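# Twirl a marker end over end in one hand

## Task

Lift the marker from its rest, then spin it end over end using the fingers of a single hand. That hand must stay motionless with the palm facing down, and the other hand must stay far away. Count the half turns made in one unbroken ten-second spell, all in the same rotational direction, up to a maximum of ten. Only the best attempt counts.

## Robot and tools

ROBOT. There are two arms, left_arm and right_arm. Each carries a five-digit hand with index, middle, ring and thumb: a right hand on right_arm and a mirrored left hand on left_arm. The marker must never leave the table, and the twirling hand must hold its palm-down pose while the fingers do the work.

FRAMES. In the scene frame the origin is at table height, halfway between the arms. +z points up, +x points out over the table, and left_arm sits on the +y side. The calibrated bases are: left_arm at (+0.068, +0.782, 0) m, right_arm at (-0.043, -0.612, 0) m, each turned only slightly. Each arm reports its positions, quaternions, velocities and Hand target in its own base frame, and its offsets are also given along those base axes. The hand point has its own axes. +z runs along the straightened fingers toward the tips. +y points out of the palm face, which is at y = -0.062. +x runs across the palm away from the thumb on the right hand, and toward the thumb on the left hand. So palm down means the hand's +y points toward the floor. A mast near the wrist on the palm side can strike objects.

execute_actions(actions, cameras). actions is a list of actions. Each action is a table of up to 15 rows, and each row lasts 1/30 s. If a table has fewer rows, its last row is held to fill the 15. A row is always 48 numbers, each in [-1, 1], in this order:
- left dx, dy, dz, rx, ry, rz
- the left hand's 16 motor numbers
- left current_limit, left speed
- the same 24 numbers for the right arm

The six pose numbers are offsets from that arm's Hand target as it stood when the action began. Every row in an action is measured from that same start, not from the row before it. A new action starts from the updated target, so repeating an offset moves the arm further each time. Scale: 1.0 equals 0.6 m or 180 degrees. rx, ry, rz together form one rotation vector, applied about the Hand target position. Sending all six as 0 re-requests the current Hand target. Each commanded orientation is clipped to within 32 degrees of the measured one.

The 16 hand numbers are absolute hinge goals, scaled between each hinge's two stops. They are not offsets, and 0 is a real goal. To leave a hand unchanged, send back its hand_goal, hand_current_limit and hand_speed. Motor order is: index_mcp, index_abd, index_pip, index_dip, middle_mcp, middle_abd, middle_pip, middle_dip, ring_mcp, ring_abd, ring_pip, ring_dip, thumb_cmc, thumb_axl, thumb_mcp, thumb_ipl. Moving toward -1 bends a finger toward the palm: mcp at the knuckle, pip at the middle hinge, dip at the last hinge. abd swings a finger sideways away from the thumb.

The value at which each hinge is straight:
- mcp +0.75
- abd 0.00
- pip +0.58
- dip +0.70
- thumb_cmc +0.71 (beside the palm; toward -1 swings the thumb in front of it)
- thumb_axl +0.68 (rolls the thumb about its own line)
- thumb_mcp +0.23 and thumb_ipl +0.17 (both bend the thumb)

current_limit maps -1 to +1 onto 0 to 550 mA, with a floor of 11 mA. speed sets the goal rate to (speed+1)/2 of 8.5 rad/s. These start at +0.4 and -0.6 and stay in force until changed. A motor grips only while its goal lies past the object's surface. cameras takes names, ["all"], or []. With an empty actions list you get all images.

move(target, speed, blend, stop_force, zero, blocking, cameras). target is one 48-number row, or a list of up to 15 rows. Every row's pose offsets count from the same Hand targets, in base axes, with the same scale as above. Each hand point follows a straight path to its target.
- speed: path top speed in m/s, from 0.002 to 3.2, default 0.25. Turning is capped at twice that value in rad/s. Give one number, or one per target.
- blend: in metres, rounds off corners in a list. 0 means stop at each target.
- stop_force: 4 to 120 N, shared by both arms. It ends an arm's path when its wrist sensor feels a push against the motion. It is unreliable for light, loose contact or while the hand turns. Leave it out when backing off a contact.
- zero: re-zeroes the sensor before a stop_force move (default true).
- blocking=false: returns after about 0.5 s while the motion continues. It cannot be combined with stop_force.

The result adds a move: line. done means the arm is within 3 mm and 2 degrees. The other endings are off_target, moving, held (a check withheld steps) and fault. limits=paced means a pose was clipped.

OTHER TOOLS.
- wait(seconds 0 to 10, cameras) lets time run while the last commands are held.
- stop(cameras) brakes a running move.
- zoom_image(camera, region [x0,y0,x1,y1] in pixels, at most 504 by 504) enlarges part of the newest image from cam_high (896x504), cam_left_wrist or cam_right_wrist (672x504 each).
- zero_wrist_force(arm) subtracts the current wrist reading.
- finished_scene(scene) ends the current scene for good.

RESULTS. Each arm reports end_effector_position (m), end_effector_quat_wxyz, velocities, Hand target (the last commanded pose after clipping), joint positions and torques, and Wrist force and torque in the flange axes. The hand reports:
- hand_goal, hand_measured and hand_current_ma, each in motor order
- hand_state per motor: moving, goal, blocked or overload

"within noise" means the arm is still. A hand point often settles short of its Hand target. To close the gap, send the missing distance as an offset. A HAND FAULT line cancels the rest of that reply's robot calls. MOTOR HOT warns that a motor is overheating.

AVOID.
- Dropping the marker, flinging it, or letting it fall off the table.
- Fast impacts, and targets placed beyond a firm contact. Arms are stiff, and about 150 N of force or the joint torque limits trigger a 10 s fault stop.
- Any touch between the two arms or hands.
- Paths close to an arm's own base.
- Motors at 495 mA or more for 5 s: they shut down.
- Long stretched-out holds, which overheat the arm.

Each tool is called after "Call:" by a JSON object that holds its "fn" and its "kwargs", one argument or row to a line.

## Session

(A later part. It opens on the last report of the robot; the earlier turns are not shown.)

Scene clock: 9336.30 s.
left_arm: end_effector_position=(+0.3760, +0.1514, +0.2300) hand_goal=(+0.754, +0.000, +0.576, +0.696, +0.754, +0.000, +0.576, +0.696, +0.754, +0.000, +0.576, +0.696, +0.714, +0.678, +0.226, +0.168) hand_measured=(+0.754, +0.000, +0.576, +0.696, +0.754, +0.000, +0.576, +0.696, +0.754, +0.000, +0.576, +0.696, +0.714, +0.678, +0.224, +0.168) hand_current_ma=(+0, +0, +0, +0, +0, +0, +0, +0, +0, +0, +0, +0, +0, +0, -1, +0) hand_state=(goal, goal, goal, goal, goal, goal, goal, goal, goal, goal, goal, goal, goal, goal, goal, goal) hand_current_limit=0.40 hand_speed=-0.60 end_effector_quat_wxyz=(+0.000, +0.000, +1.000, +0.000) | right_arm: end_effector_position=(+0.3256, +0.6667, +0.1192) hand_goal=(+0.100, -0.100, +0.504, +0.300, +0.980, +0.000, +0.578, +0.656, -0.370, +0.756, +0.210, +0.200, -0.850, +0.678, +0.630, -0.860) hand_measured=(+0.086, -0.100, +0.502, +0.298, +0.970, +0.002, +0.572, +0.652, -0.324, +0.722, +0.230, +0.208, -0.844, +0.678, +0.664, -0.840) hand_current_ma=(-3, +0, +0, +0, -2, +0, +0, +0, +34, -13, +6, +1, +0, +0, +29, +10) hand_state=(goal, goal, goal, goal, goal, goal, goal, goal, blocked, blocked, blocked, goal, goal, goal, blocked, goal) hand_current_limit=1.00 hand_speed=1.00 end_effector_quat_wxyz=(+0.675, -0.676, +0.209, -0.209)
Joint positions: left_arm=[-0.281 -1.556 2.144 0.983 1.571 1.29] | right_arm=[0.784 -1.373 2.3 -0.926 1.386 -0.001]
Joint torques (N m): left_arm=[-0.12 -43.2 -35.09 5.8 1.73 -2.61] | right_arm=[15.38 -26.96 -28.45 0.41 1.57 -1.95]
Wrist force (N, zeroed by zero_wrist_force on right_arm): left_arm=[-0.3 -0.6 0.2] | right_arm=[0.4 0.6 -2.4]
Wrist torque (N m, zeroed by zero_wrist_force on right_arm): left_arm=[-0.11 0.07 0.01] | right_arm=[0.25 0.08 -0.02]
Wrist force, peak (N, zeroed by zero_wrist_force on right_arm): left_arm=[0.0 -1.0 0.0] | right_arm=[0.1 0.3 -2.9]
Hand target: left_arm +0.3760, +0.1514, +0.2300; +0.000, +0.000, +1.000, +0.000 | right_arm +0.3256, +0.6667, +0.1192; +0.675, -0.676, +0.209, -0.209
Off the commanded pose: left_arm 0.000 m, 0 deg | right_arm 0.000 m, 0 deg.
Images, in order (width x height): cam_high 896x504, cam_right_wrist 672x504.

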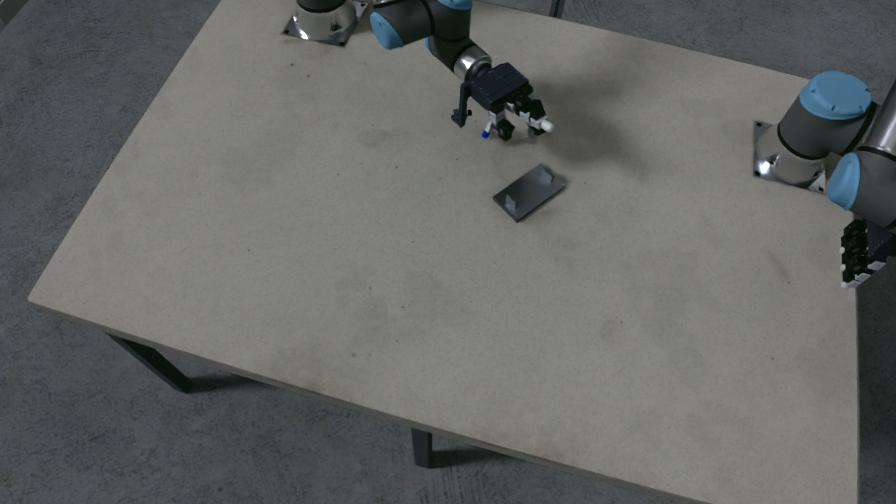

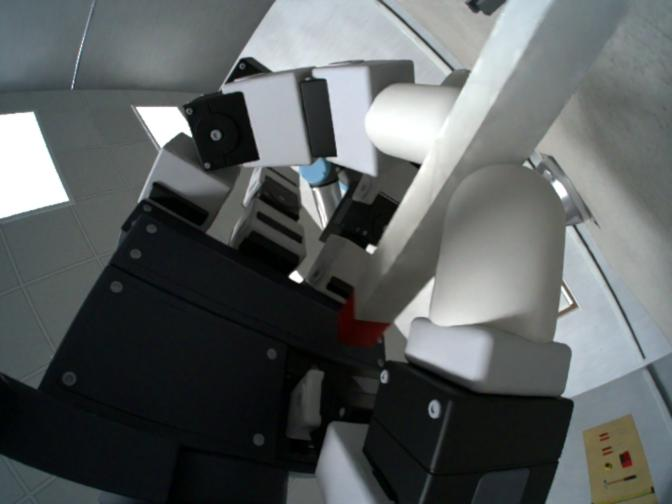

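Call:
{"fn": "move", "kwargs": {
  "target": [0,0,0,0,0,0,0.754,0,0.576,0.696,0.754,0,0.576,0.696,0.754,0,0.576,0.696,0.714,0.678,0.226,0.168,0.4,-0.6,0,0,-0.0987,-0.0910,0.0637,0,0.7,0,0.504,0.3,0.98,0.0,0.577,0.656,-0.37,0.756,0.21,0.20,-0.850,0.677,0.63,-0.86,0.4,-0.4],
  "speed": 0.1
}}

Call:
{"fn": "move", "kwargs": {
  "target": [
    [0,0,0,0,0,0,0.754,0,0.576,0.696,0.754,0,0.576,0.696,0.754,0,0.576,0.696,0.714,0.678,0.226,0.168,0.4,-0.6,-0.0306,0.0210,-0.0238,0,0,0,0.7,0,0.504,0.3,0.98,0.0,0.577,0.656,-0.37,0.756,0.21,0.20,-0.850,0.677,0.63,-0.86,0.4,-0.4],
    [0,0,0,0,0,0,0.754,0,0.576,0.696,0.754,0,0.576,0.696,0.754,0,0.576,0.696,0.714,0.678,0.226,0.168,0.4,-0.6,-0.0468,0.0322,-0.0438,0,0,0,0.7,0,0.504,0.3,0.98,0.0,0.577,0.656,-0.37,0.756,0.21,0.20,-0.850,0.677,0.63,-0.86,0.4,-0.4],
    [0,0,0,0,0,0,0.754,0,0.576,0.696,0.754,0,0.576,0.696,0.754,0,0.576,0.696,0.714,0.678,0.226,0.168,0.4,-0.6,-0.0577,0.0396,-0.0517,0,0,0,0.7,0,0.504,0.3,0.98,0.0,0.577,0.656,-0.37,0.756,0.21,0.20,-0.850,0.677,0.63,-0.86,0.4,-0.4]
  ],
  "speed": 0.035,
  "stop_force": 5
}}

Call:
{"fn": "move", "kwargs": {
  "target": [0,0,0,0,0,0,0.754,0,0.576,0.696,0.754,0,0.576,0.696,0.754,0,0.576,0.696,0.714,0.678,0.226,0.168,0.4,-0.6,0.0577,-0.0396,0.15,0.0910,-0.0637,0,0.7,0,0.504,0.3,0.98,0.0,0.577,0.656,-0.37,0.756,0.21,0.20,-0.850,0.677,0.63,-0.86,0.4,-0.4],
  "speed": 0.1,
  "cameras": ["cam_high","cam_right_wrist"]
}}

Call:
{"fn": "zoom_image", "kwargs": {
  "camera": "cam_high",
  "region": [420, 40, 600, 160]
}}

Scene clock: 9363.17 s.
left_arm: end_effector_position=(+0.3760, +0.1514, +0.2300) hand_goal=(+0.754, +0.000, +0.576, +0.696, +0.754, +0.000, +0.576, +0.696, +0.754, +0.000, +0.576, +0.696, +0.714, +0.678, +0.226, +0.168) hand_measured=(+0.754, +0.000, +0.576, +0.696, +0.754, +0.000, +0.576, +0.696, +0.754, +0.000, +0.576, +0.696, +0.714, +0.678, +0.224, +0.168) hand_current_ma=(+0, +0, +0, +0, +0, +0, +0, +0, +0, +0, +0, +0, +0, +0, -1, +0) hand_state=(goal, goal, goal, goal, goal, goal, goal, goal, goal, goal, goal, goal, goal, goal, goal, goal) hand_current_limit=0.40 hand_speed=-0.60 end_effector_quat_wxyz=(+0.000, +0.000, +1.000, +0.000) | right_arm: end_effector_position=(+0.3256, +0.6667, +0.0599) hand_goal=(+0.700, +0.000, +0.504, +0.300, +0.980, +0.000, +0.578, +0.656, -0.370, +0.756, +0.210, +0.200, -0.850, +0.678, +0.630, -0.860) hand_measured=(+0.678, -0.004, +0.502, +0.298, +0.970, +0.002, +0.572, +0.652, -0.324, +0.722, +0.230, +0.208, -0.844, +0.678, +0.664, -0.840) hand_current_ma=(-7, +0, +0, +0, -2, +0, +0, +0, +34, -13, +6, +1, +0, +0, +29, +10) hand_state=(blocked, goal, goal, goal, goal, goal, goal, goal, blocked, blocked, blocked, goal, goal, goal, blocked, goal) hand_current_limit=0.40 hand_speed=-0.40 end_effector_quat_wxyz=(-0.548, +0.782, -0.243, +0.169)
Joint positions: left_arm=[-0.281 -1.556 2.144 0.983 1.571 1.29] | right_arm=[0.8 -1.28 2.134 -0.5 1.411 -0.056]
Joint torques (N m): left_arm=[-0.23 -42.68 -34.99 6.07 1.56 -2.52] | right_arm=[-0.01 -57.64 -25.8 0.14 -2.9 2.59]
Wrist force (N, zeroed by zero_wrist_force on right_arm): left_arm=[0.0 -0.4 0.0] | right_arm=[0.1 0.4 -1.7]
Wrist torque (N m, zeroed by zero_wrist_force on right_arm): left_arm=[-0.06 0.01 0.03] | right_arm=[0.19 0.02 0.07]
Wrist force, peak (N, zeroed by zero_wrist_force on right_arm): left_arm=[0.1 -1.0 -0.1] | right_arm=[0.1 0.4 -2.6]
Hand target: left_arm +0.3760, +0.1514, +0.2300; +0.000, +0.000, +1.000, +0.000 | right_arm +0.3256, +0.6667, +0.0600; -0.548, +0.782, -0.243, +0.169
Off the commanded pose: left_arm 0.000 m, 0 deg | right_arm 0.000 m, 0 deg.
move: done

Scene clock: 9365.83 s.
left_arm: end_effector_position=(+0.3760, +0.1514, +0.2300) hand_goal=(+0.754, +0.000, +0.576, +0.696, +0.754, +0.000, +0.576, +0.696, +0.754, +0.000, +0.576, +0.696, +0.714, +0.678, +0.226, +0.168) hand_measured=(+0.754, +0.000, +0.576, +0.696, +0.754, +0.000, +0.576, +0.696, +0.754, +0.000, +0.576, +0.696, +0.714, +0.678, +0.224, +0.168) hand_current_ma=(+0, +0, +0, +0, +0, +0, +0, +0, +0, +0, +0, +0, +0, +0, -1, +0) hand_state=(goal, goal, goal, goal, goal, goal, goal, goal, goal, goal, goal, goal, goal, goal, goal, goal) hand_current_limit=0.40 hand_speed=-0.60 end_effector_quat_wxyz=(+0.000, +0.000, +1.000, +0.000) | right_arm: end_effector_position=(+0.2910, +0.6905, +0.0289) hand_goal=(+0.700, +0.000, +0.504, +0.300, +0.980, +0.000, +0.578, +0.656, -0.370, +0.756, +0.210, +0.200, -0.850, +0.678, +0.630, -0.860) hand_measured=(+0.680, -0.004, +0.502, +0.298, +0.970, +0.002, +0.572, +0.652, -0.324, +0.722, +0.232, +0.208, -0.844, +0.678, +0.664, -0.842) hand_current_ma=(-7, +0, +0, +0, -2, +0, +0, +0, +34, -13, +7, +1, +0, +0, +29, +8) hand_state=(blocked, goal, goal, goal, goal, goal, goal, goal, blocked, blocked, blocked, goal, goal, goal, blocked, goal) hand_current_limit=0.40 hand_speed=-0.40 end_effector_quat_wxyz=(-0.548, +0.782, -0.243, +0.169)
Joint positions: left_arm=[-0.281 -1.556 2.144 0.983 1.571 1.29] | right_arm=[0.881 -1.224 2.133 -0.558 1.487 -0.028]
Joint torques (N m): left_arm=[-0.31 -43.98 -34.51 6.12 1.47 -2.58] | right_arm=[-21.03 -66.18 -26.5 3.42 -3.64 -2.57]
Wrist force (N, zeroed by zero_wrist_force on right_arm): left_arm=[-0.1 -0.4 -0.1] | right_arm=[-0.2 0.2 -1.1]
Wrist torque (N m, zeroed by zero_wrist_force on right_arm): left_arm=[-0.05 0.02 0.03] | right_arm=[0.17 0.13 -0.11]
Wrist force, peak (N, zeroed by zero_wrist_force on right_arm): left_arm=[-0.2 -0.9 -0.1] | right_arm=[0.5 0.5 -1.8]
Hand target: left_arm +0.3760, +0.1514, +0.2300; +0.000, +0.000, +1.000, +0.000 | right_arm +0.2910, +0.6905, +0.0289; -0.548, +0.782, -0.243, +0.169
Off the commanded pose: left_arm 0.000 m, 0 deg | right_arm 0.000 m, 0 deg.
move: done

Scene clock: 9368.00 s.
left_arm: end_effector_position=(+0.3760, +0.1514, +0.2300) hand_goal=(+0.754, +0.000, +0.576, +0.696, +0.754, +0.000, +0.576, +0.696, +0.754, +0.000, +0.576, +0.696, +0.714, +0.678, +0.226, +0.168) hand_measured=(+0.754, +0.000, +0.576, +0.696, +0.754, +0.000, +0.576, +0.696, +0.754, +0.000, +0.576, +0.696, +0.714, +0.678, +0.224, +0.168) hand_current_ma=(+0, +0, +0, +0, +0, +0, +0, +0, +0, +0, +0, +0, +0, +0, -1, +0) hand_state=(goal, goal, goal, goal, goal, goal, goal, goal, goal, goal, goal, goal, goal, goal, goal, goal) hand_current_limit=0.40 hand_speed=-0.60 end_effector_quat_wxyz=(+0.000, +0.000, +1.000, +0.000) | right_arm: end_effector_position=(+0.3257, +0.6666, +0.1190) hand_goal=(+0.700, +0.000, +0.504, +0.300, +0.980, +0.000, +0.578, +0.656, -0.370, +0.756, +0.210, +0.200, -0.850, +0.678, +0.630, -0.860) hand_measured=(+0.680, -0.004, +0.502, +0.298, +0.970, +0.002, +0.572, +0.652, -0.324, +0.726, +0.232, +0.208, -0.844, +0.678, +0.664, -0.842) hand_current_ma=(-7, +0, +0, +0, -2, +0, +0, +0, +34, -11, +7, +1, +0, +0, +29, +8) hand_state=(blocked, goal, goal, goal, goal, goal, goal, goal, blocked, blocked, blocked, goal, goal, goal, blocked, goal) hand_current_limit=0.40 hand_speed=-0.40 end_effector_quat_wxyz=(+0.675, -0.676, +0.209, -0.209)
Joint positions: left_arm=[-0.281 -1.556 2.144 0.983 1.571 1.29] | right_arm=[0.784 -1.373 2.3 -0.926 1.385 -0.001]
Joint torques (N m): left_arm=[-0.32 -44 -35.14 6.05 1.4 -2.65] | right_arm=[18.87 -27.75 -31.8 -1.9 3.12 -2.44]
Wrist force (N, zeroed by zero_wrist_force on right_arm): left_arm=[0.0 -0.8 -0.1] | right_arm=[0.2 0.7 -2.2]
Wrist torque (N m, zeroed by zero_wrist_force on right_arm): left_arm=[-0.10 0.01 0.04] | right_arm=[0.24 0.12 -0.08]
Wrist force, peak (N, zeroed by zero_wrist_force on right_arm): left_arm=[0.0 -0.9 0.1] | right_arm=[0.5 0.2 -2.5]
Hand target: left_arm +0.3760, +0.1514, +0.2300; +0.000, +0.000, +1.000, +0.000 | right_arm +0.3256, +0.6667, +0.1189; +0.675, -0.676, +0.209, -0.209
Off the commanded pose: left_arm 0.000 m, 0 deg | right_arm 0.000 m, 0 deg.
move: done
Images, in order (width x height): cam_high 896x504, cam_right_wrist 672x504.

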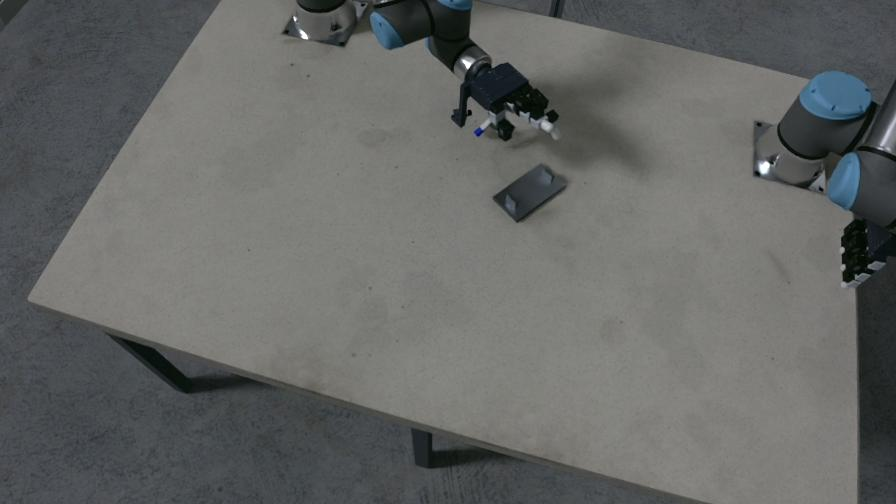

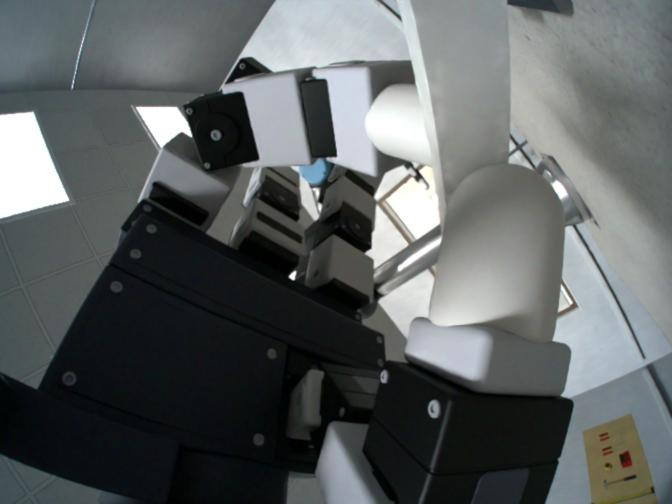

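Scaled by 2.800 from the camera's 896x504 image, which has a finer 1280x720 frame.

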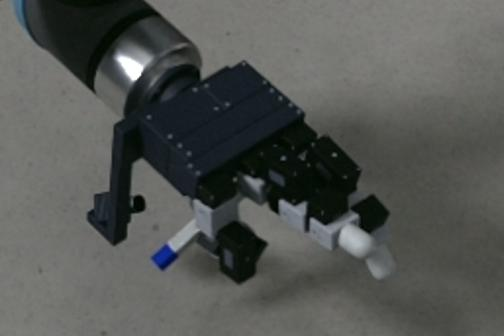

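Call:
{"fn": "execute_actions", "kwargs": {
  "actions": [
    [[0,0,0,0,0,0,0.754,0,0.576,0.696,0.754,0,0.576,0.696,0.754,0,0.576,0.696,0.714,0.678,0.226,0.168,0.4,-0.6,0,0,0,0,0,0,0.7,0,0.285,-1.0,0.98,0.0,0.577,0.656,-0.37,0.756,0.21,0.20,-0.850,0.677,0.63,-0.86,0.4,-0.2]],
    [[0,0,0,0,0,0,0.754,0,0.576,0.696,0.754,0,0.576,0.696,0.754,0,0.576,0.696,0.714,0.678,0.226,0.168,0.4,-0.6,0,0,0,0,0,0,0.25,-0.1,0.285,-1.0,0.98,0.0,0.577,0.656,-0.37,0.756,0.21,0.20,-0.850,0.677,0.63,-0.86,0.4,-0.4]],
    [[0,0,0,0,0,0,0.754,0,0.576,0.696,0.754,0,0.576,0.696,0.754,0,0.576,0.696,0.714,0.678,0.226,0.168,0.4,-0.6,0,0,0,0,0,0,0.25,-0.245,0.285,-1.0,0.98,0.0,0.577,0.656,-0.37,0.756,0.21,0.20,-0.850,0.677,0.63,-0.86,0.4,-0.4]],
    [[0,0,0,0,0,0,0.754,0,0.576,0.696,0.754,0,0.576,0.696,0.754,0,0.576,0.696,0.714,0.678,0.226,0.168,0.4,-0.6,0,0,0,0,0,0,-0.44,-0.245,0.285,-1.0,0.98,0.0,0.577,0.656,-0.37,0.756,0.21,0.20,-0.850,0.677,0.63,-0.86,0.4,-0.6]],
    [[0,0,0,0,0,0,0.754,0,0.576,0.696,0.754,0,0.576,0.696,0.754,0,0.576,0.696,0.714,0.678,0.226,0.168,0.4,-0.6,0,0,0,0,0,0,-0.467,-0.245,0.285,-0.917,0.98,0.0,0.577,0.656,-0.37,0.756,0.21,0.20,-0.850,0.677,0.63,-0.86,0.4,-0.7]],
    [[0,0,0,0,0,0,0.754,0,0.576,0.696,0.754,0,0.576,0.696,0.754,0,0.576,0.696,0.714,0.678,0.226,0.168,0.4,-0.6,0,0,0,0,0,0,-0.504,-0.078,0.504,-0.807,0.98,0.0,0.577,0.656,-0.37,0.756,0.21,0.20,-0.850,0.677,0.63,-0.86,0.4,-0.7]],
    [[0,0,0,0,0,0,0.754,0,0.576,0.696,0.754,0,0.576,0.696,0.754,0,0.576,0.696,0.714,0.678,0.226,0.168,0.4,-0.6,0,0,0,0,0,0,-0.487,-0.045,0.504,-0.485,0.98,0.0,0.577,0.656,-0.37,0.756,0.21,0.20,-0.850,0.677,0.63,-0.86,0.4,-0.7]],
    [[0,0,0,0,0,0,0.754,0,0.576,0.696,0.754,0,0.576,0.696,0.754,0,0.576,0.696,0.714,0.678,0.226,0.168,0.4,-0.6,0,0,0,0,0,0,-0.50,-0.07,0.504,-0.26,0.98,0.0,0.577,0.656,-0.37,0.756,0.21,0.20,-0.850,0.677,0.63,-0.86,1.0,1.0],[0,0,0,0,0,0,0.754,0,0.576,0.696,0.754,0,0.576,0.696,0.754,0,0.576,0.696,0.714,0.678,0.226,0.168,0.4,-0.6,0,0,0,0,0,0,-0.525,-0.11,0.504,-0.09,0.98,0.0,0.577,0.656,-0.37,0.756,0.21,0.20,-0.850,0.677,0.63,-0.86,1.0,1.0],[0,0,0,0,0,0,0.754,0,0.576,0.696,0.754,0,0.576,0.696,0.754,0,0.576,0.696,0.714,0.678,0.226,0.168,0.4,-0.6,0,0,0,0,0,0,-0.537,-0.14,0.504,0.0,0.98,0.0,0.577,0.656,-0.37,0.756,0.21,0.20,-0.850,0.677,0.63,-0.86,1.0,1.0],[0,0,0,0,0,0,0.754,0,0.576,0.696,0.754,0,0.576,0.696,0.754,0,0.576,0.696,0.714,0.678,0.226,0.168,0.4,-0.6,0,0,0,0,0,0,-0.59,-0.60,0.504,0.40,0.98,0.0,0.577,0.656,-0.37,0.756,0.21,0.20,-0.850,0.677,0.63,-0.86,1.0,1.0],[0,0,0,0,0,0,0.754,0,0.576,0.696,0.754,0,0.576,0.696,0.754,0,0.576,0.696,0.714,0.678,0.226,0.168,0.4,-0.6,0,0,0,0,0,0,-0.59,-0.60,0.504,0.40,0.98,0.0,0.577,0.656,-0.37,0.756,0.21,0.20,-0.850,0.677,0.63,-0.86,1.0,1.0],[0,0,0,0,0,0,0.754,0,0.576,0.696,0.754,0,0.576,0.696,0.754,0,0.576,0.696,0.714,0.678,0.226,0.168,0.4,-0.6,0,0,0,0,0,0,0.1,-0.1,0.504,0.3,0.98,0.0,0.577,0.656,-0.37,0.756,0.21,0.20,-0.850,0.677,0.63,-0.86,1.0,1.0]]
  ],
  "cameras": ["cam_high","cam_right_wrist"]
}}

Call:
{"fn": "zoom_image", "kwargs": {
  "camera": "cam_high",
  "region": [420, 40, 600, 160]
}}

Scene clock: 9397.57 s.
left_arm: end_effector_position=(+0.3760, +0.1514, +0.2300) hand_goal=(+0.754, +0.000, +0.576, +0.696, +0.754, +0.000, +0.576, +0.696, +0.754, +0.000, +0.576, +0.696, +0.714, +0.678, +0.226, +0.168) hand_measured=(+0.754, +0.000, +0.576, +0.696, +0.754, +0.000, +0.576, +0.696, +0.754, +0.000, +0.576, +0.696, +0.714, +0.678, +0.224, +0.168) hand_current_ma=(+0, +0, +0, +0, +0, +0, +0, +0, +0, +0, +0, +0, +0, +0, -1, +0) hand_state=(goal, goal, goal, goal, goal, goal, goal, goal, goal, goal, goal, goal, goal, goal, goal, goal) hand_current_limit=0.40 hand_speed=-0.60 end_effector_quat_wxyz=(+0.000, +0.000, +1.000, +0.000) | right_arm: end_effector_position=(+0.3256, +0.6667, +0.1189) hand_goal=(+0.100, -0.100, +0.504, +0.300, +0.980, +0.000, +0.578, +0.656, -0.370, +0.756, +0.210, +0.200, -0.850, +0.678, +0.630, -0.860) hand_measured=(+0.086, -0.100, +0.504, +0.302, +0.970, +0.002, +0.572, +0.652, -0.326, +0.740, +0.228, +0.208, -0.850, +0.676, +0.670, -0.834) hand_current_ma=(-3, +0, +0, +0, -2, +0, +0, +0, +33, -3, +5, +1, +0, +0, +38, +18) hand_state=(goal, goal, goal, goal, goal, goal, goal, goal, blocked, goal, goal, goal, goal, goal, blocked, blocked) hand_current_limit=1.00 hand_speed=1.00 end_effector_quat_wxyz=(+0.675, -0.676, +0.209, -0.209)
Joint positions: left_arm=[-0.281 -1.556 2.144 0.983 1.571 1.29] | right_arm=[0.784 -1.372 2.3 -0.927 1.386 -0.001]
Joint torques (N m): left_arm=[-2.43 -42.91 -34.96 5.68 1.74 -2.58] | right_arm=[18.07 -25.09 -31.45 -2.69 2.7 -2.16]
Wrist force (N, zeroed by zero_wrist_force on right_arm): left_arm=[-0.2 -0.6 0.1] | right_arm=[0.0 0.4 -2.2]
Wrist torque (N m, zeroed by zero_wrist_force on right_arm): left_arm=[-0.09 0.04 0.02] | right_arm=[0.20 0.14 -0.07]
Wrist force, peak (N, zeroed by zero_wrist_force on right_arm): left_arm=[-0.1 -0.9 0.0] | right_arm=[0.4 0.7 -2.9]
Hand target: left_arm +0.3760, +0.1514, +0.2300; +0.000, +0.000, +1.000, +0.000 | right_arm +0.3256, +0.6667, +0.1189; +0.675, -0.676, +0.209, -0.209
Off the commanded pose: left_arm 0.000 m, 0 deg | right_arm 0.000 m, 0 deg.
Images, in order (width x height): cam_high 896x504, cam_right_wrist 672x504.

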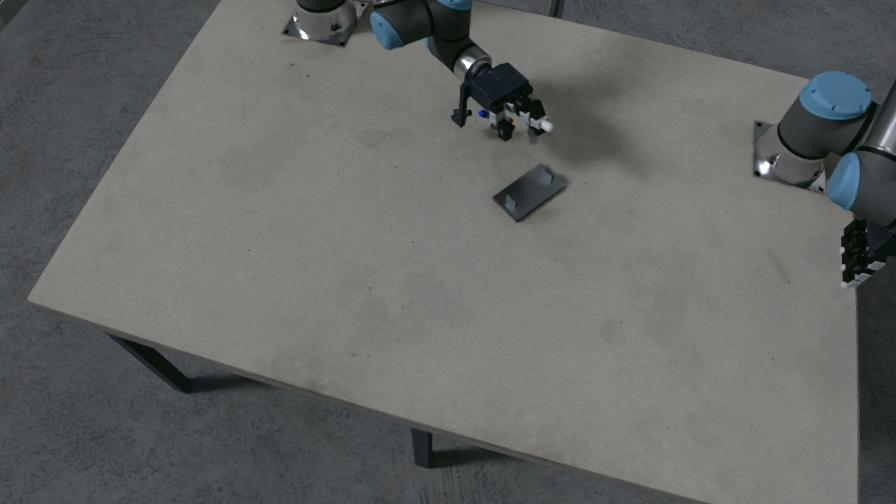

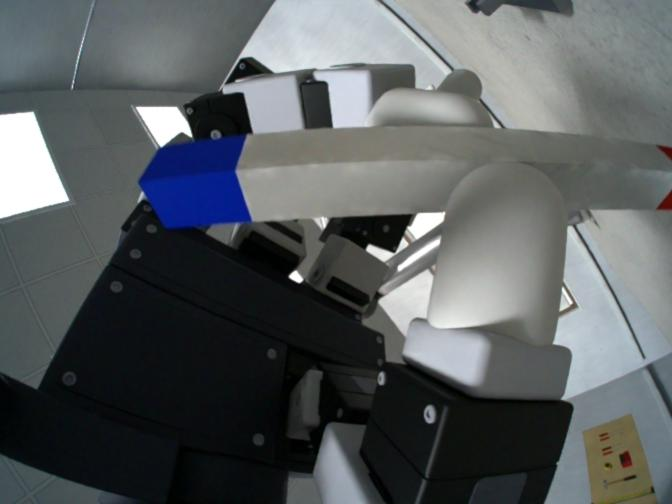

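Scaled by 2.800 from the camera's 896x504 image, which has a finer 1280x720 frame.

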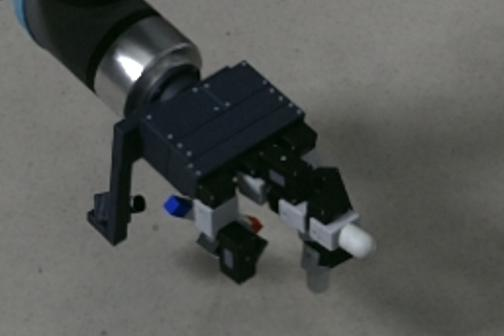

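Call:
{"fn": "execute_actions", "kwargs": {
  "actions": [
    [[0,0,0,0,0,0,0.754,0,0.576,0.696,0.754,0,0.576,0.696,0.754,0,0.576,0.696,0.714,0.678,0.226,0.168,0.4,-0.6,0,0,0,0,0,0,0.2,-0.045,0.504,-0.485,0.98,0.0,0.577,0.656,-0.37,0.756,0.21,0.20,-0.850,0.677,0.63,-0.86,0.4,-0.3]],
    [[0,0,0,0,0,0,0.754,0,0.576,0.696,0.754,0,0.576,0.696,0.754,0,0.576,0.696,0.714,0.678,0.226,0.168,0.4,-0.6,0,0,0,0,0,0,-0.487,-0.045,0.504,-0.485,0.98,0.0,0.577,0.656,-0.37,0.756,0.21,0.20,-0.850,0.677,0.63,-0.86,0.4,-0.4]],
    [[0,0,0,0,0,0,0.754,0,0.576,0.696,0.754,0,0.576,0.696,0.754,0,0.576,0.696,0.714,0.678,0.226,0.168,0.4,-0.6,0,0,0,0,0,0,-0.50,-0.07,0.504,-0.26,0.98,0.0,0.577,0.656,-0.37,0.756,0.21,0.20,-0.850,0.677,0.63,-0.86,1.0,1.0],[0,0,0,0,0,0,0.754,0,0.576,0.696,0.754,0,0.576,0.696,0.754,0,0.576,0.696,0.714,0.678,0.226,0.168,0.4,-0.6,0,0,0,0,0,0,-0.525,-0.11,0.504,-0.09,0.98,0.0,0.577,0.656,-0.37,0.756,0.21,0.20,-0.850,0.677,0.63,-0.86,1.0,1.0],[0,0,0,0,0,0,0.754,0,0.576,0.696,0.754,0,0.576,0.696,0.754,0,0.576,0.696,0.714,0.678,0.226,0.168,0.4,-0.6,0,0,0,0,0,0,-0.537,-0.14,0.504,0.02,0.98,0.0,0.577,0.656,-0.37,0.756,0.21,0.20,-0.850,0.677,0.63,-0.86,1.0,1.0],[0,0,0,0,0,0,0.754,0,0.576,0.696,0.754,0,0.576,0.696,0.754,0,0.576,0.696,0.714,0.678,0.226,0.168,0.4,-0.6,0,0,0,0,0,0,-0.56,-0.27,0.504,0.16,0.98,0.0,0.577,0.656,-0.37,0.756,0.21,0.20,-0.850,0.677,0.63,-0.86,1.0,1.0],[0,0,0,0,0,0,0.754,0,0.576,0.696,0.754,0,0.576,0.696,0.754,0,0.576,0.696,0.714,0.678,0.226,0.168,0.4,-0.6,0,0,0,0,0,0,-0.60,-0.42,0.504,0.36,0.98,0.0,0.577,0.656,-0.37,0.756,0.21,0.20,-0.850,0.677,0.63,-0.86,1.0,1.0],[0,0,0,0,0,0,0.754,0,0.576,0.696,0.754,0,0.576,0.696,0.754,0,0.576,0.696,0.714,0.678,0.226,0.168,0.4,-0.6,0,0,0,0,0,0,-0.62,-0.48,0.504,0.42,0.98,0.0,0.577,0.656,-0.37,0.756,0.21,0.20,-0.850,0.677,0.63,-0.86,1.0,1.0],[0,0,0,0,0,0,0.754,0,0.576,0.696,0.754,0,0.576,0.696,0.754,0,0.576,0.696,0.714,0.678,0.226,0.168,0.4,-0.6,0,0,0,0,0,0,0.1,-0.1,0.504,0.3,0.98,0.0,0.577,0.656,-0.37,0.756,0.21,0.20,-0.850,0.677,0.63,-0.86,1.0,1.0]]
  ],
  "cameras": ["cam_high","cam_right_wrist"]
}}

Call:
{"fn": "zoom_image", "kwargs": {
  "camera": "cam_high",
  "region": [420, 40, 600, 160]
}}

Scene clock: 9420.53 s.
left_arm: end_effector_position=(+0.3760, +0.1514, +0.2300) hand_goal=(+0.754, +0.000, +0.576, +0.696, +0.754, +0.000, +0.576, +0.696, +0.754, +0.000, +0.576, +0.696, +0.714, +0.678, +0.226, +0.168) hand_measured=(+0.754, +0.000, +0.576, +0.696, +0.754, +0.000, +0.576, +0.696, +0.754, +0.000, +0.576, +0.696, +0.714, +0.678, +0.224, +0.168) hand_current_ma=(+0, +0, +0, +0, +0, +0, +0, +0, +0, +0, +0, +0, +0, +0, -1, +0) hand_state=(goal, goal, goal, goal, goal, goal, goal, goal, goal, goal, goal, goal, goal, goal, goal, goal) hand_current_limit=0.40 hand_speed=-0.60 end_effector_quat_wxyz=(+0.000, +0.000, +1.000, +0.000) | right_arm: end_effector_position=(+0.3256, +0.6667, +0.1189) hand_goal=(+0.100, -0.100, +0.504, +0.300, +0.980, +0.000, +0.578, +0.656, -0.370, +0.756, +0.210, +0.200, -0.850, +0.678, +0.630, -0.860) hand_measured=(+0.086, -0.100, +0.502, +0.302, +0.970, +0.002, +0.572, +0.652, -0.326, +0.726, +0.228, +0.206, -0.846, +0.676, +0.670, -0.840) hand_current_ma=(-3, +0, +0, +0, -2, +0, +0, +0, +33, -10, +4, +1, +0, +0, +38, +11) hand_state=(goal, goal, goal, goal, goal, goal, goal, goal, blocked, blocked, goal, goal, goal, goal, blocked, blocked) hand_current_limit=1.00 hand_speed=1.00 end_effector_quat_wxyz=(+0.675, -0.676, +0.209, -0.209)
Joint positions: left_arm=[-0.281 -1.556 2.144 0.983 1.571 1.29] | right_arm=[0.784 -1.372 2.3 -0.927 1.386 -0.001]
Joint torques (N m): left_arm=[-0.87 -44.44 -34.75 5.94 1.5 -2.72] | right_arm=[15.51 -28.64 -27.14 0.36 2.07 -1.77]
Wrist force (N, zeroed by zero_wrist_force on right_arm): left_arm=[0.0 -0.6 0.1] | right_arm=[0.1 0.4 -2.1]
Wrist torque (N m, zeroed by zero_wrist_force on right_arm): left_arm=[-0.09 0.02 0.04] | right_arm=[0.20 0.13 -0.06]
Wrist force, peak (N, zeroed by zero_wrist_force on right_arm): left_arm=[0.0 -0.9 -0.2] | right_arm=[0.3 0.3 -3.1]
Hand target: left_arm +0.3760, +0.1514, +0.2300; +0.000, +0.000, +1.000, +0.000 | right_arm +0.3256, +0.6667, +0.1189; +0.675, -0.676, +0.209, -0.209
Off the commanded pose: left_arm 0.000 m, 0 deg | right_arm 0.000 m, 0 deg.
Images, in order (width x height): cam_high 896x504, cam_right_wrist 672x504.

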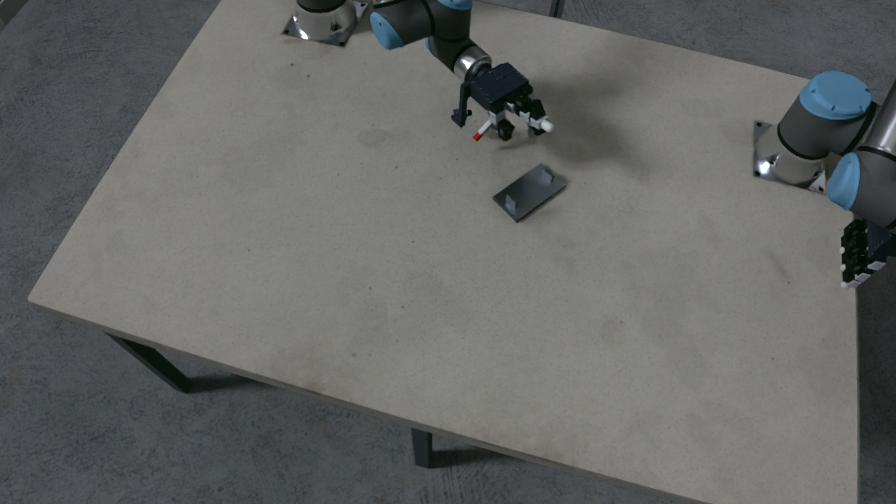

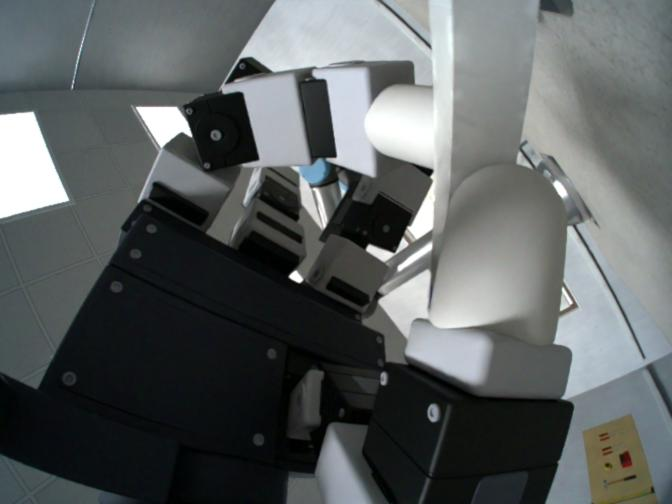

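Scaled by 2.800 from the camera's 896x504 image, which has a finer 1280x720 frame.

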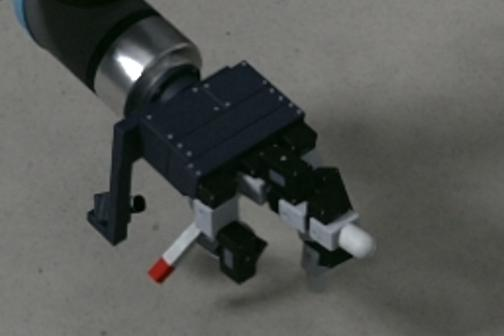

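Call:
{"fn": "execute_actions", "kwargs": {
  "actions": [
    [[0,0,0,0,0,0,0.754,0,0.576,0.696,0.754,0,0.576,0.696,0.754,0,0.576,0.696,0.714,0.678,0.226,0.168,0.4,-0.6,0,0,0,0,0,0,0.7,0,0.504,0.3,0.98,0.0,0.577,0.656,-0.355,0.756,0.212,0.20,-0.850,0.677,0.645,-0.853,0.4,-0.9]],
    [[0,0,0,0,0,0,0.754,0,0.576,0.696,0.754,0,0.576,0.696,0.754,0,0.576,0.696,0.714,0.678,0.226,0.168,0.4,-0.6,0,0,0,0,0,0,0.7,0,0.504,0.3,0.98,0.0,0.577,0.656,-0.355,0.756,0.212,0.20,-0.850,0.677,0.645,-0.853,0.4,-0.9]]
  ],
  "cameras": ["cam_right_wrist"]
}}

Scene clock: 9434.57 s.
left_arm: end_effector_position=(+0.3760, +0.1514, +0.2300) hand_goal=(+0.754, +0.000, +0.576, +0.696, +0.754, +0.000, +0.576, +0.696, +0.754, +0.000, +0.576, +0.696, +0.714, +0.678, +0.226, +0.168) hand_measured=(+0.754, +0.000, +0.576, +0.696, +0.754, +0.000, +0.576, +0.696, +0.754, +0.000, +0.576, +0.696, +0.714, +0.678, +0.224, +0.168) hand_current_ma=(+0, +0, +0, +0, +0, +0, +0, +0, +0, +0, +0, +0, +0, +0, -1, +0) hand_state=(goal, goal, goal, goal, goal, goal, goal, goal, goal, goal, goal, goal, goal, goal, goal, goal) hand_current_limit=0.40 hand_speed=-0.60 end_effector_quat_wxyz=(+0.000, +0.000, +1.000, +0.000) | right_arm: end_effector_position=(+0.3256, +0.6667, +0.1189) hand_goal=(+0.700, +0.000, +0.504, +0.300, +0.980, +0.000, +0.578, +0.656, -0.354, +0.756, +0.212, +0.200, -0.850, +0.678, +0.646, -0.852) hand_measured=(+0.678, -0.004, +0.502, +0.302, +0.970, +0.002, +0.572, +0.652, -0.324, +0.726, +0.228, +0.206, -0.846, +0.676, +0.670, -0.840) hand_current_ma=(-8, +0, +0, +0, -2, +0, +0, +0, +14, -10, +4, +1, +0, +0, +13, +4) hand_state=(blocked, goal, goal, goal, goal, goal, goal, goal, blocked, blocked, goal, goal, goal, goal, blocked, goal) hand_current_limit=0.40 hand_speed=-0.90 end_effector_quat_wxyz=(+0.675, -0.676, +0.209, -0.209)
Joint positions: left_arm=[-0.281 -1.556 2.144 0.983 1.571 1.29] | right_arm=[0.784 -1.372 2.3 -0.927 1.386 -0.001]
Joint torques (N m): left_arm=[-0.4 -44.46 -35.2 5.95 1.65 -2.75] | right_arm=[8.23 -33.54 -22.33 0.13 0.92 -0.39]
Wrist force (N, zeroed by zero_wrist_force on right_arm): left_arm=[0.2 -0.6 0.0] | right_arm=[0.1 0.3 -2.2]
Wrist torque (N m, zeroed by zero_wrist_force on right_arm): left_arm=[-0.09 -0.01 0.05] | right_arm=[0.18 0.13 -0.07]
Wrist force, peak (N, zeroed by zero_wrist_force on right_arm): left_arm=[-0.3 -0.9 0.1] | right_arm=[0.2 0.4 -2.6]
Hand target: left_arm +0.3760, +0.1514, +0.2300; +0.000, +0.000, +1.000, +0.000 | right_arm +0.3256, +0.6667, +0.1189; +0.675, -0.676, +0.209, -0.209
Off the commanded pose: left_arm 0.000 m, 0 deg | right_arm 0.000 m, 0 deg.
Images, in order (width x height): cam_right_wrist 672x504.

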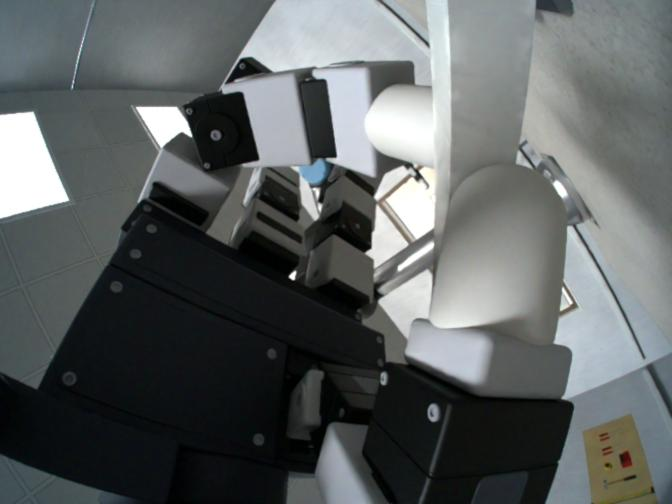

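Call:
{"fn": "execute_actions", "kwargs": {
  "actions": []
}}

Scene clock: 9471.50 s.
left_arm: end_effector_position=(+0.3760, +0.1514, +0.2300) hand_goal=(+0.754, +0.000, +0.576, +0.696, +0.754, +0.000, +0.576, +0.696, +0.754, +0.000, +0.576, +0.696, +0.714, +0.678, +0.226, +0.168) hand_measured=(+0.754, +0.000, +0.576, +0.696, +0.754, +0.000, +0.576, +0.696, +0.754, +0.000, +0.576, +0.696, +0.714, +0.678, +0.224, +0.168) hand_current_ma=(+0, +0, +0, +0, +0, +0, +0, +0, +0, +0, +0, +0, +0, +0, -1, +0) hand_state=(goal, goal, goal, goal, goal, goal, goal, goal, goal, goal, goal, goal, goal, goal, goal, goal) hand_current_limit=0.40 hand_speed=-0.60 end_effector_quat_wxyz=(+0.000, +0.000, +1.000, +0.000) | right_arm: end_effector_position=(+0.3256, +0.6667, +0.1189) hand_goal=(+0.700, +0.000, +0.504, +0.300, +0.980, +0.000, +0.578, +0.656, -0.354, +0.756, +0.212, +0.200, -0.850, +0.678, +0.646, -0.852) hand_measured=(+0.678, -0.004, +0.502, +0.302, +0.970, +0.002, +0.572, +0.652, -0.324, +0.726, +0.228, +0.206, -0.846, +0.676, +0.670, -0.840) hand_current_ma=(-8, +0, +0, +0, -2, +0, +0, +0, +14, -10, +4, +1, +0, +0, +13, +4) hand_state=(blocked, goal, goal, goal, goal, goal, goal, goal, blocked, blocked, goal, goal, goal, goal, blocked, goal) hand_current_limit=0.40 hand_speed=-0.90 end_effector_quat_wxyz=(+0.675, -0.676, +0.209, -0.209)
Joint positions: left_arm=[-0.281 -1.556 2.144 0.983 1.571 1.29] | right_arm=[0.784 -1.372 2.3 -0.927 1.386 -0.001]
Joint velocities: within noise
Joint torques (N m): left_arm=[-1.44 -42.94 -34 6.02 1.67 -2.32] | right_arm=[6.94 -37.03 -21.76 -0.08 0.58 -0.15]
Wrist force (N, zeroed by zero_wrist_force on right_arm): left_arm=[-0.2 -0.7 0.0] | right_arm=[0.2 0.5 -2.1]
Wrist torque (N m, zeroed by zero_wrist_force on right_arm): left_arm=[-0.10 0.04 0.03] | right_arm=[0.19 0.10 -0.05]
Wrist force, peak (N, zeroed by zero_wrist_force on right_arm): left_arm=[0.2 -0.9 0.0] | right_arm=[0.1 0.4 -2.5]
Hand target: left_arm +0.3760, +0.1514, +0.2300; +0.000, +0.000, +1.000, +0.000 | right_arm +0.3256, +0.6667, +0.1189; +0.675, -0.676, +0.209, -0.209
Off the commanded pose: left_arm 0.000 m, 0 deg | right_arm 0.000 m, 0 deg.

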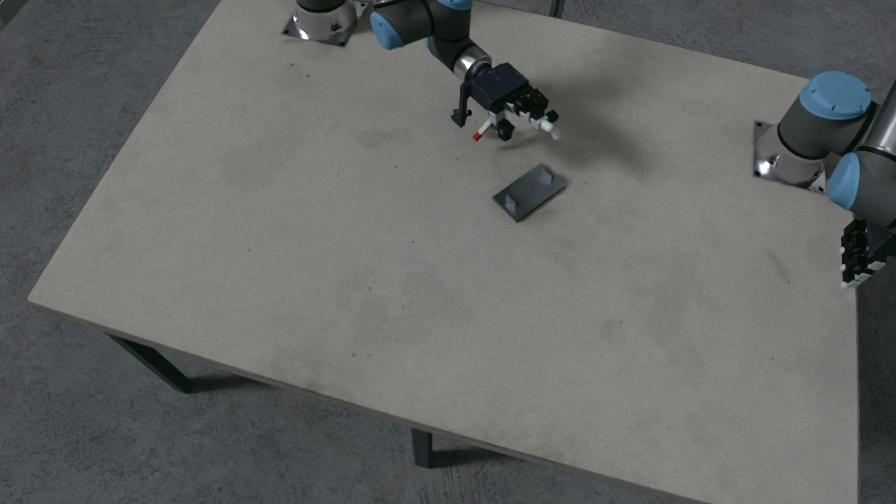

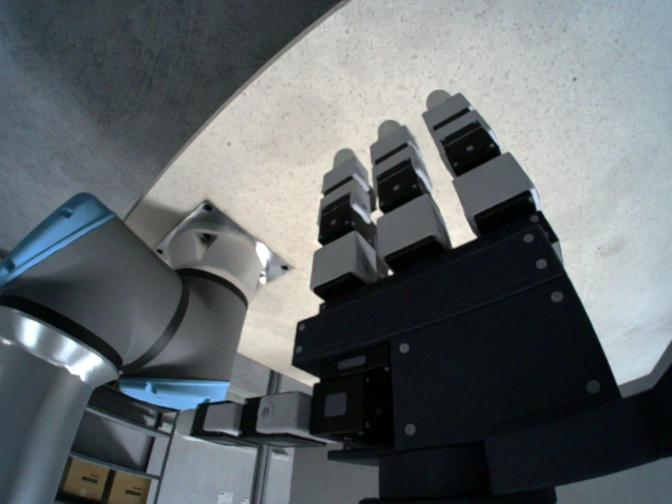

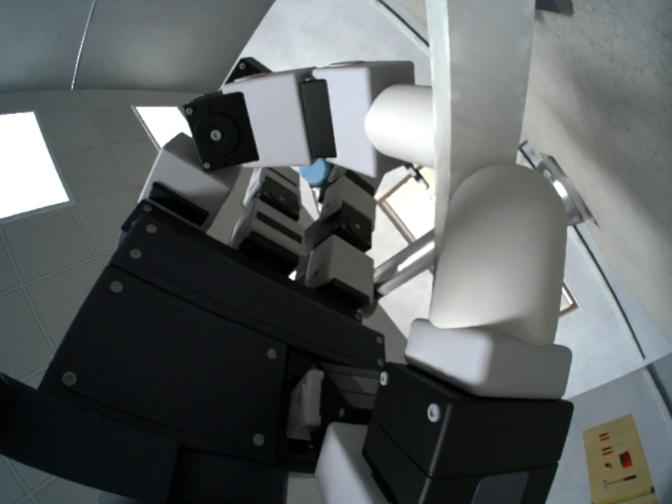

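Call:
{"fn": "move", "kwargs": {
  "target": [0,0,0,0,0,0,0.754,0,0.576,0.696,0.754,0,0.576,0.696,0.754,0,0.576,0.696,0.714,0.678,0.226,0.168,0.4,-0.6,0,0,-0.1065,-0.0910,0.0637,0,0.70,0,0.504,0.30,0.98,0.0,0.577,0.656,-0.355,0.756,0.212,0.20,-0.850,0.677,0.645,-0.853,0.4,-0.9],
  "speed": 0.1
}}

Call:
{"fn": "move", "kwargs": {
  "target": [0,0,0,0,0,0,0.754,0,0.576,0.696,0.754,0,0.576,0.696,0.754,0,0.576,0.696,0.714,0.678,0.226,0.168,0.4,-0.6,-0.0412,0.0283,-0.043,0,0,0,0.70,0,0.504,0.30,0.98,0.0,0.577,0.656,-0.355,0.756,0.212,0.20,-0.850,0.677,0.645,-0.853,0.4,-0.9],
  "speed": 0.03,
  "stop_force": 5,
  "cameras": ["cam_right_wrist"]
}}

Call:
{"fn": "move", "kwargs": {
  "target": [0,0,0,0,0,0,0.754,0,0.576,0.696,0.754,0,0.576,0.696,0.754,0,0.576,0.696,0.714,0.678,0.226,0.168,0.4,-0.6,0.0412,-0.0283,0.15,0.0910,-0.0637,0,0.70,0,0.504,0.30,0.98,0.0,0.577,0.656,-0.355,0.756,0.212,0.20,-0.850,0.677,0.645,-0.853,0.4,-0.9],
  "speed": 0.1,
  "cameras": ["cam_high","cam_right_wrist"]
}}

Scene clock: 9486.83 s.
left_arm: end_effector_position=(+0.3760, +0.1514, +0.2300) hand_goal=(+0.754, +0.000, +0.576, +0.696, +0.754, +0.000, +0.576, +0.696, +0.754, +0.000, +0.576, +0.696, +0.714, +0.678, +0.226, +0.168) hand_measured=(+0.754, +0.000, +0.576, +0.696, +0.754, +0.000, +0.576, +0.696, +0.754, +0.000, +0.576, +0.696, +0.714, +0.678, +0.224, +0.168) hand_current_ma=(+0, +0, +0, +0, +0, +0, +0, +0, +0, +0, +0, +0, +0, +0, -1, +0) hand_state=(goal, goal, goal, goal, goal, goal, goal, goal, goal, goal, goal, goal, goal, goal, goal, goal) hand_current_limit=0.40 hand_speed=-0.60 end_effector_quat_wxyz=(+0.000, +0.000, +1.000, +0.000) | right_arm: end_effector_position=(+0.3256, +0.6667, +0.0550) hand_goal=(+0.700, +0.000, +0.504, +0.300, +0.980, +0.000, +0.578, +0.656, -0.354, +0.756, +0.212, +0.200, -0.850, +0.678, +0.646, -0.852) hand_measured=(+0.678, -0.004, +0.502, +0.302, +0.970, +0.002, +0.572, +0.652, -0.324, +0.728, +0.228, +0.206, -0.846, +0.676, +0.670, -0.840) hand_current_ma=(-7, +0, +0, +0, -2, +0, +0, +0, +14, -9, +4, +1, +0, +0, +13, +4) hand_state=(blocked, goal, goal, goal, goal, goal, goal, goal, blocked, blocked, goal, goal, goal, goal, blocked, goal) hand_current_limit=0.40 hand_speed=-0.90 end_effector_quat_wxyz=(-0.548, +0.782, -0.243, +0.169)
Joint positions: left_arm=[-0.281 -1.556 2.144 0.983 1.571 1.29] | right_arm=[0.8 -1.273 2.137 -0.51 1.411 -0.056]
Joint torques (N m): left_arm=[-1.21 -41.99 -34.66 6.05 1.41 -2.65] | right_arm=[0.04 -57.68 -25.66 0.18 -2.86 2.37]
Wrist force (N, zeroed by zero_wrist_force on right_arm): left_arm=[0.2 -0.8 0.2] | right_arm=[0.1 0.4 -2.0]
Wrist torque (N m, zeroed by zero_wrist_force on right_arm): left_arm=[-0.13 -0.01 0.06] | right_arm=[0.22 0.03 0.07]
Wrist force, peak (N, zeroed by zero_wrist_force on right_arm): left_arm=[-0.3 -0.9 -0.4] | right_arm=[0.3 0.1 -2.6]
Hand target: left_arm +0.3760, +0.1514, +0.2300; +0.000, +0.000, +1.000, +0.000 | right_arm +0.3256, +0.6667, +0.0550; -0.548, +0.782, -0.243, +0.169
Off the commanded pose: left_arm 0.000 m, 0 deg | right_arm 0.000 m, 0 deg.
move: done

Scene clock: 9489.27 s.
left_arm: end_effector_position=(+0.3760, +0.1514, +0.2300) hand_goal=(+0.754, +0.000, +0.576, +0.696, +0.754, +0.000, +0.576, +0.696, +0.754, +0.000, +0.576, +0.696, +0.714, +0.678, +0.226, +0.168) hand_measured=(+0.754, +0.000, +0.576, +0.696, +0.754, +0.000, +0.576, +0.696, +0.754, +0.000, +0.576, +0.696, +0.714, +0.678, +0.224, +0.168) hand_current_ma=(+0, +0, +0, +0, +0, +0, +0, +0, +0, +0, +0, +0, +0, +0, -1, +0) hand_state=(goal, goal, goal, goal, goal, goal, goal, goal, goal, goal, goal, goal, goal, goal, goal, goal) hand_current_limit=0.40 hand_speed=-0.60 end_effector_quat_wxyz=(+0.000, +0.000, +1.000, +0.000) | right_arm: end_effector_position=(+0.3009, +0.6837, +0.0292) hand_goal=(+0.700, +0.000, +0.504, +0.300, +0.980, +0.000, +0.578, +0.656, -0.354, +0.756, +0.212, +0.200, -0.850, +0.678, +0.646, -0.852) hand_measured=(+0.680, -0.004, +0.502, +0.302, +0.970, +0.002, +0.572, +0.652, -0.324, +0.728, +0.228, +0.206, -0.846, +0.676, +0.670, -0.840) hand_current_ma=(-7, +0, +0, +0, -2, +0, +0, +0, +14, -9, +4, +1, +0, +0, +13, +4) hand_state=(blocked, goal, goal, goal, goal, goal, goal, goal, blocked, blocked, goal, goal, goal, goal, blocked, goal) hand_current_limit=0.40 hand_speed=-0.90 end_effector_quat_wxyz=(-0.548, +0.782, -0.243, +0.169)
Joint positions: left_arm=[-0.281 -1.556 2.144 0.983 1.571 1.29] | right_arm=[0.858 -1.227 2.138 -0.559 1.465 -0.036]
Joint torques (N m): left_arm=[-0.72 -43.48 -34.9 6.06 1.5 -2.74] | right_arm=[-20.59 -65.02 -33.28 3.6 -3.85 -1.75]
Wrist force (N, zeroed by zero_wrist_force on right_arm): left_arm=[-0.1 -0.6 -0.3] | right_arm=[-0.2 0.5 -1.4]
Wrist torque (N m, zeroed by zero_wrist_force on right_arm): left_arm=[-0.06 0.02 0.03] | right_arm=[0.25 0.15 -0.11]
Wrist force, peak (N, zeroed by zero_wrist_force on right_arm): left_arm=[0.0 -0.9 -0.2] | right_arm=[-0.1 0.7 -1.8]
Hand target: left_arm +0.3760, +0.1514, +0.2300; +0.000, +0.000, +1.000, +0.000 | right_arm +0.3009, +0.6837, +0.0292; -0.548, +0.782, -0.243, +0.169
Off the commanded pose: left_arm 0.000 m, 0 deg | right_arm 0.000 m, 0 deg.
move: done
Images, in order (width x height): cam_right_wrist 672x504.

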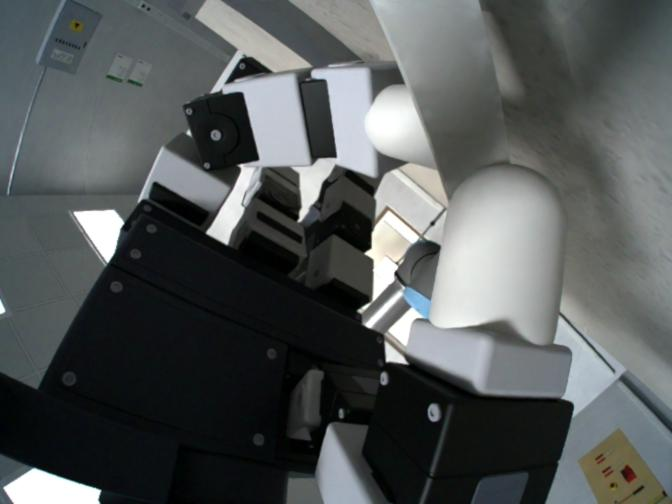

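Scene clock: 9491.43 s.
left_arm: end_effector_position=(+0.3760, +0.1514, +0.2300) hand_goal=(+0.754, +0.000, +0.576, +0.696, +0.754, +0.000, +0.576, +0.696, +0.754, +0.000, +0.576, +0.696, +0.714, +0.678, +0.226, +0.168) hand_measured=(+0.754, +0.000, +0.576, +0.696, +0.754, +0.000, +0.576, +0.696, +0.754, +0.000, +0.576, +0.696, +0.714, +0.678, +0.224, +0.168) hand_current_ma=(+0, +0, +0, +0, +0, +0, +0, +0, +0, +0, +0, +0, +0, +0, -1, +0) hand_state=(goal, goal, goal, goal, goal, goal, goal, goal, goal, goal, goal, goal, goal, goal, goal, goal) hand_current_limit=0.40 hand_speed=-0.60 end_effector_quat_wxyz=(+0.000, +0.000, +1.000, +0.000) | right_arm: end_effector_position=(+0.3257, +0.6666, +0.1193) hand_goal=(+0.700, +0.000, +0.504, +0.300, +0.980, +0.000, +0.578, +0.656, -0.354, +0.756, +0.212, +0.200, -0.850, +0.678, +0.646, -0.852) hand_measured=(+0.680, -0.004, +0.502, +0.302, +0.970, +0.002, +0.572, +0.652, -0.324, +0.728, +0.228, +0.206, -0.846, +0.676, +0.670, -0.840) hand_current_ma=(-7, +0, +0, +0, -2, +0, +0, +0, +14, -8, +4, +1, +0, +0, +13, +4) hand_state=(blocked, goal, goal, goal, goal, goal, goal, goal, blocked, blocked, goal, goal, goal, goal, blocked, goal) hand_current_limit=0.40 hand_speed=-0.90 end_effector_quat_wxyz=(+0.675, -0.676, +0.209, -0.209)
Joint positions: left_arm=[-0.281 -1.556 2.144 0.983 1.571 1.29] | right_arm=[0.784 -1.373 2.3 -0.926 1.385 -0.001]
Joint torques (N m): left_arm=[-1 -42.5 -34.11 5.9 1.59 -2.41] | right_arm=[20.09 -26.57 -32.02 -1.85 3.17 -2.51]
Wrist force (N, zeroed by zero_wrist_force on right_arm): left_arm=[-0.2 -0.7 0.0] | right_arm=[0.3 0.3 -2.0]
Wrist torque (N m, zeroed by zero_wrist_force on right_arm): left_arm=[-0.10 0.04 0.02] | right_arm=[0.17 0.10 -0.07]
Wrist force, peak (N, zeroed by zero_wrist_force on right_arm): left_arm=[-0.3 -0.9 -0.2] | right_arm=[0.5 0.0 -2.8]
Hand target: left_arm +0.3760, +0.1514, +0.2300; +0.000, +0.000, +1.000, +0.000 | right_arm +0.3256, +0.6667, +0.1192; +0.675, -0.676, +0.209, -0.209
Off the commanded pose: left_arm 0.000 m, 0 deg | right_arm 0.000 m, 0 deg.
move: done
Images, in order (width x height): cam_high 896x504, cam_right_wrist 672x504.

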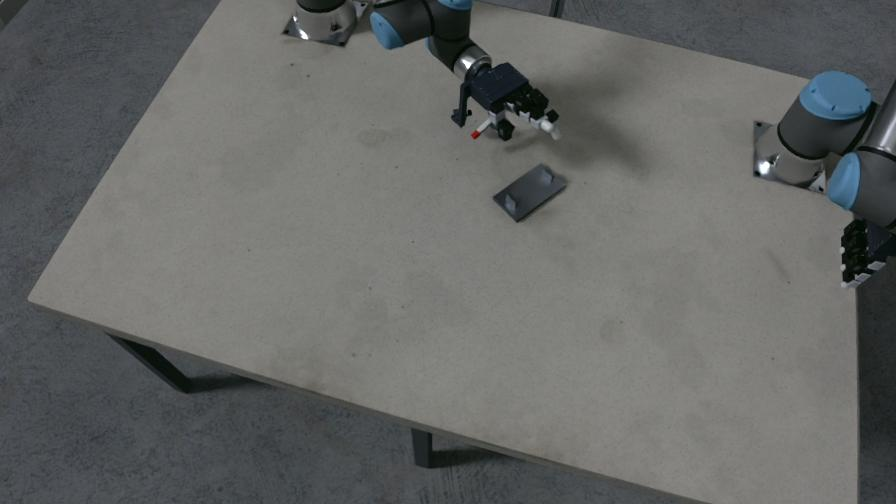

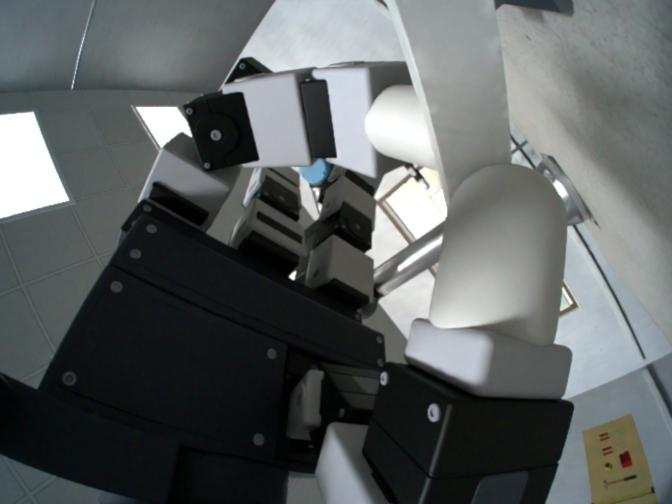

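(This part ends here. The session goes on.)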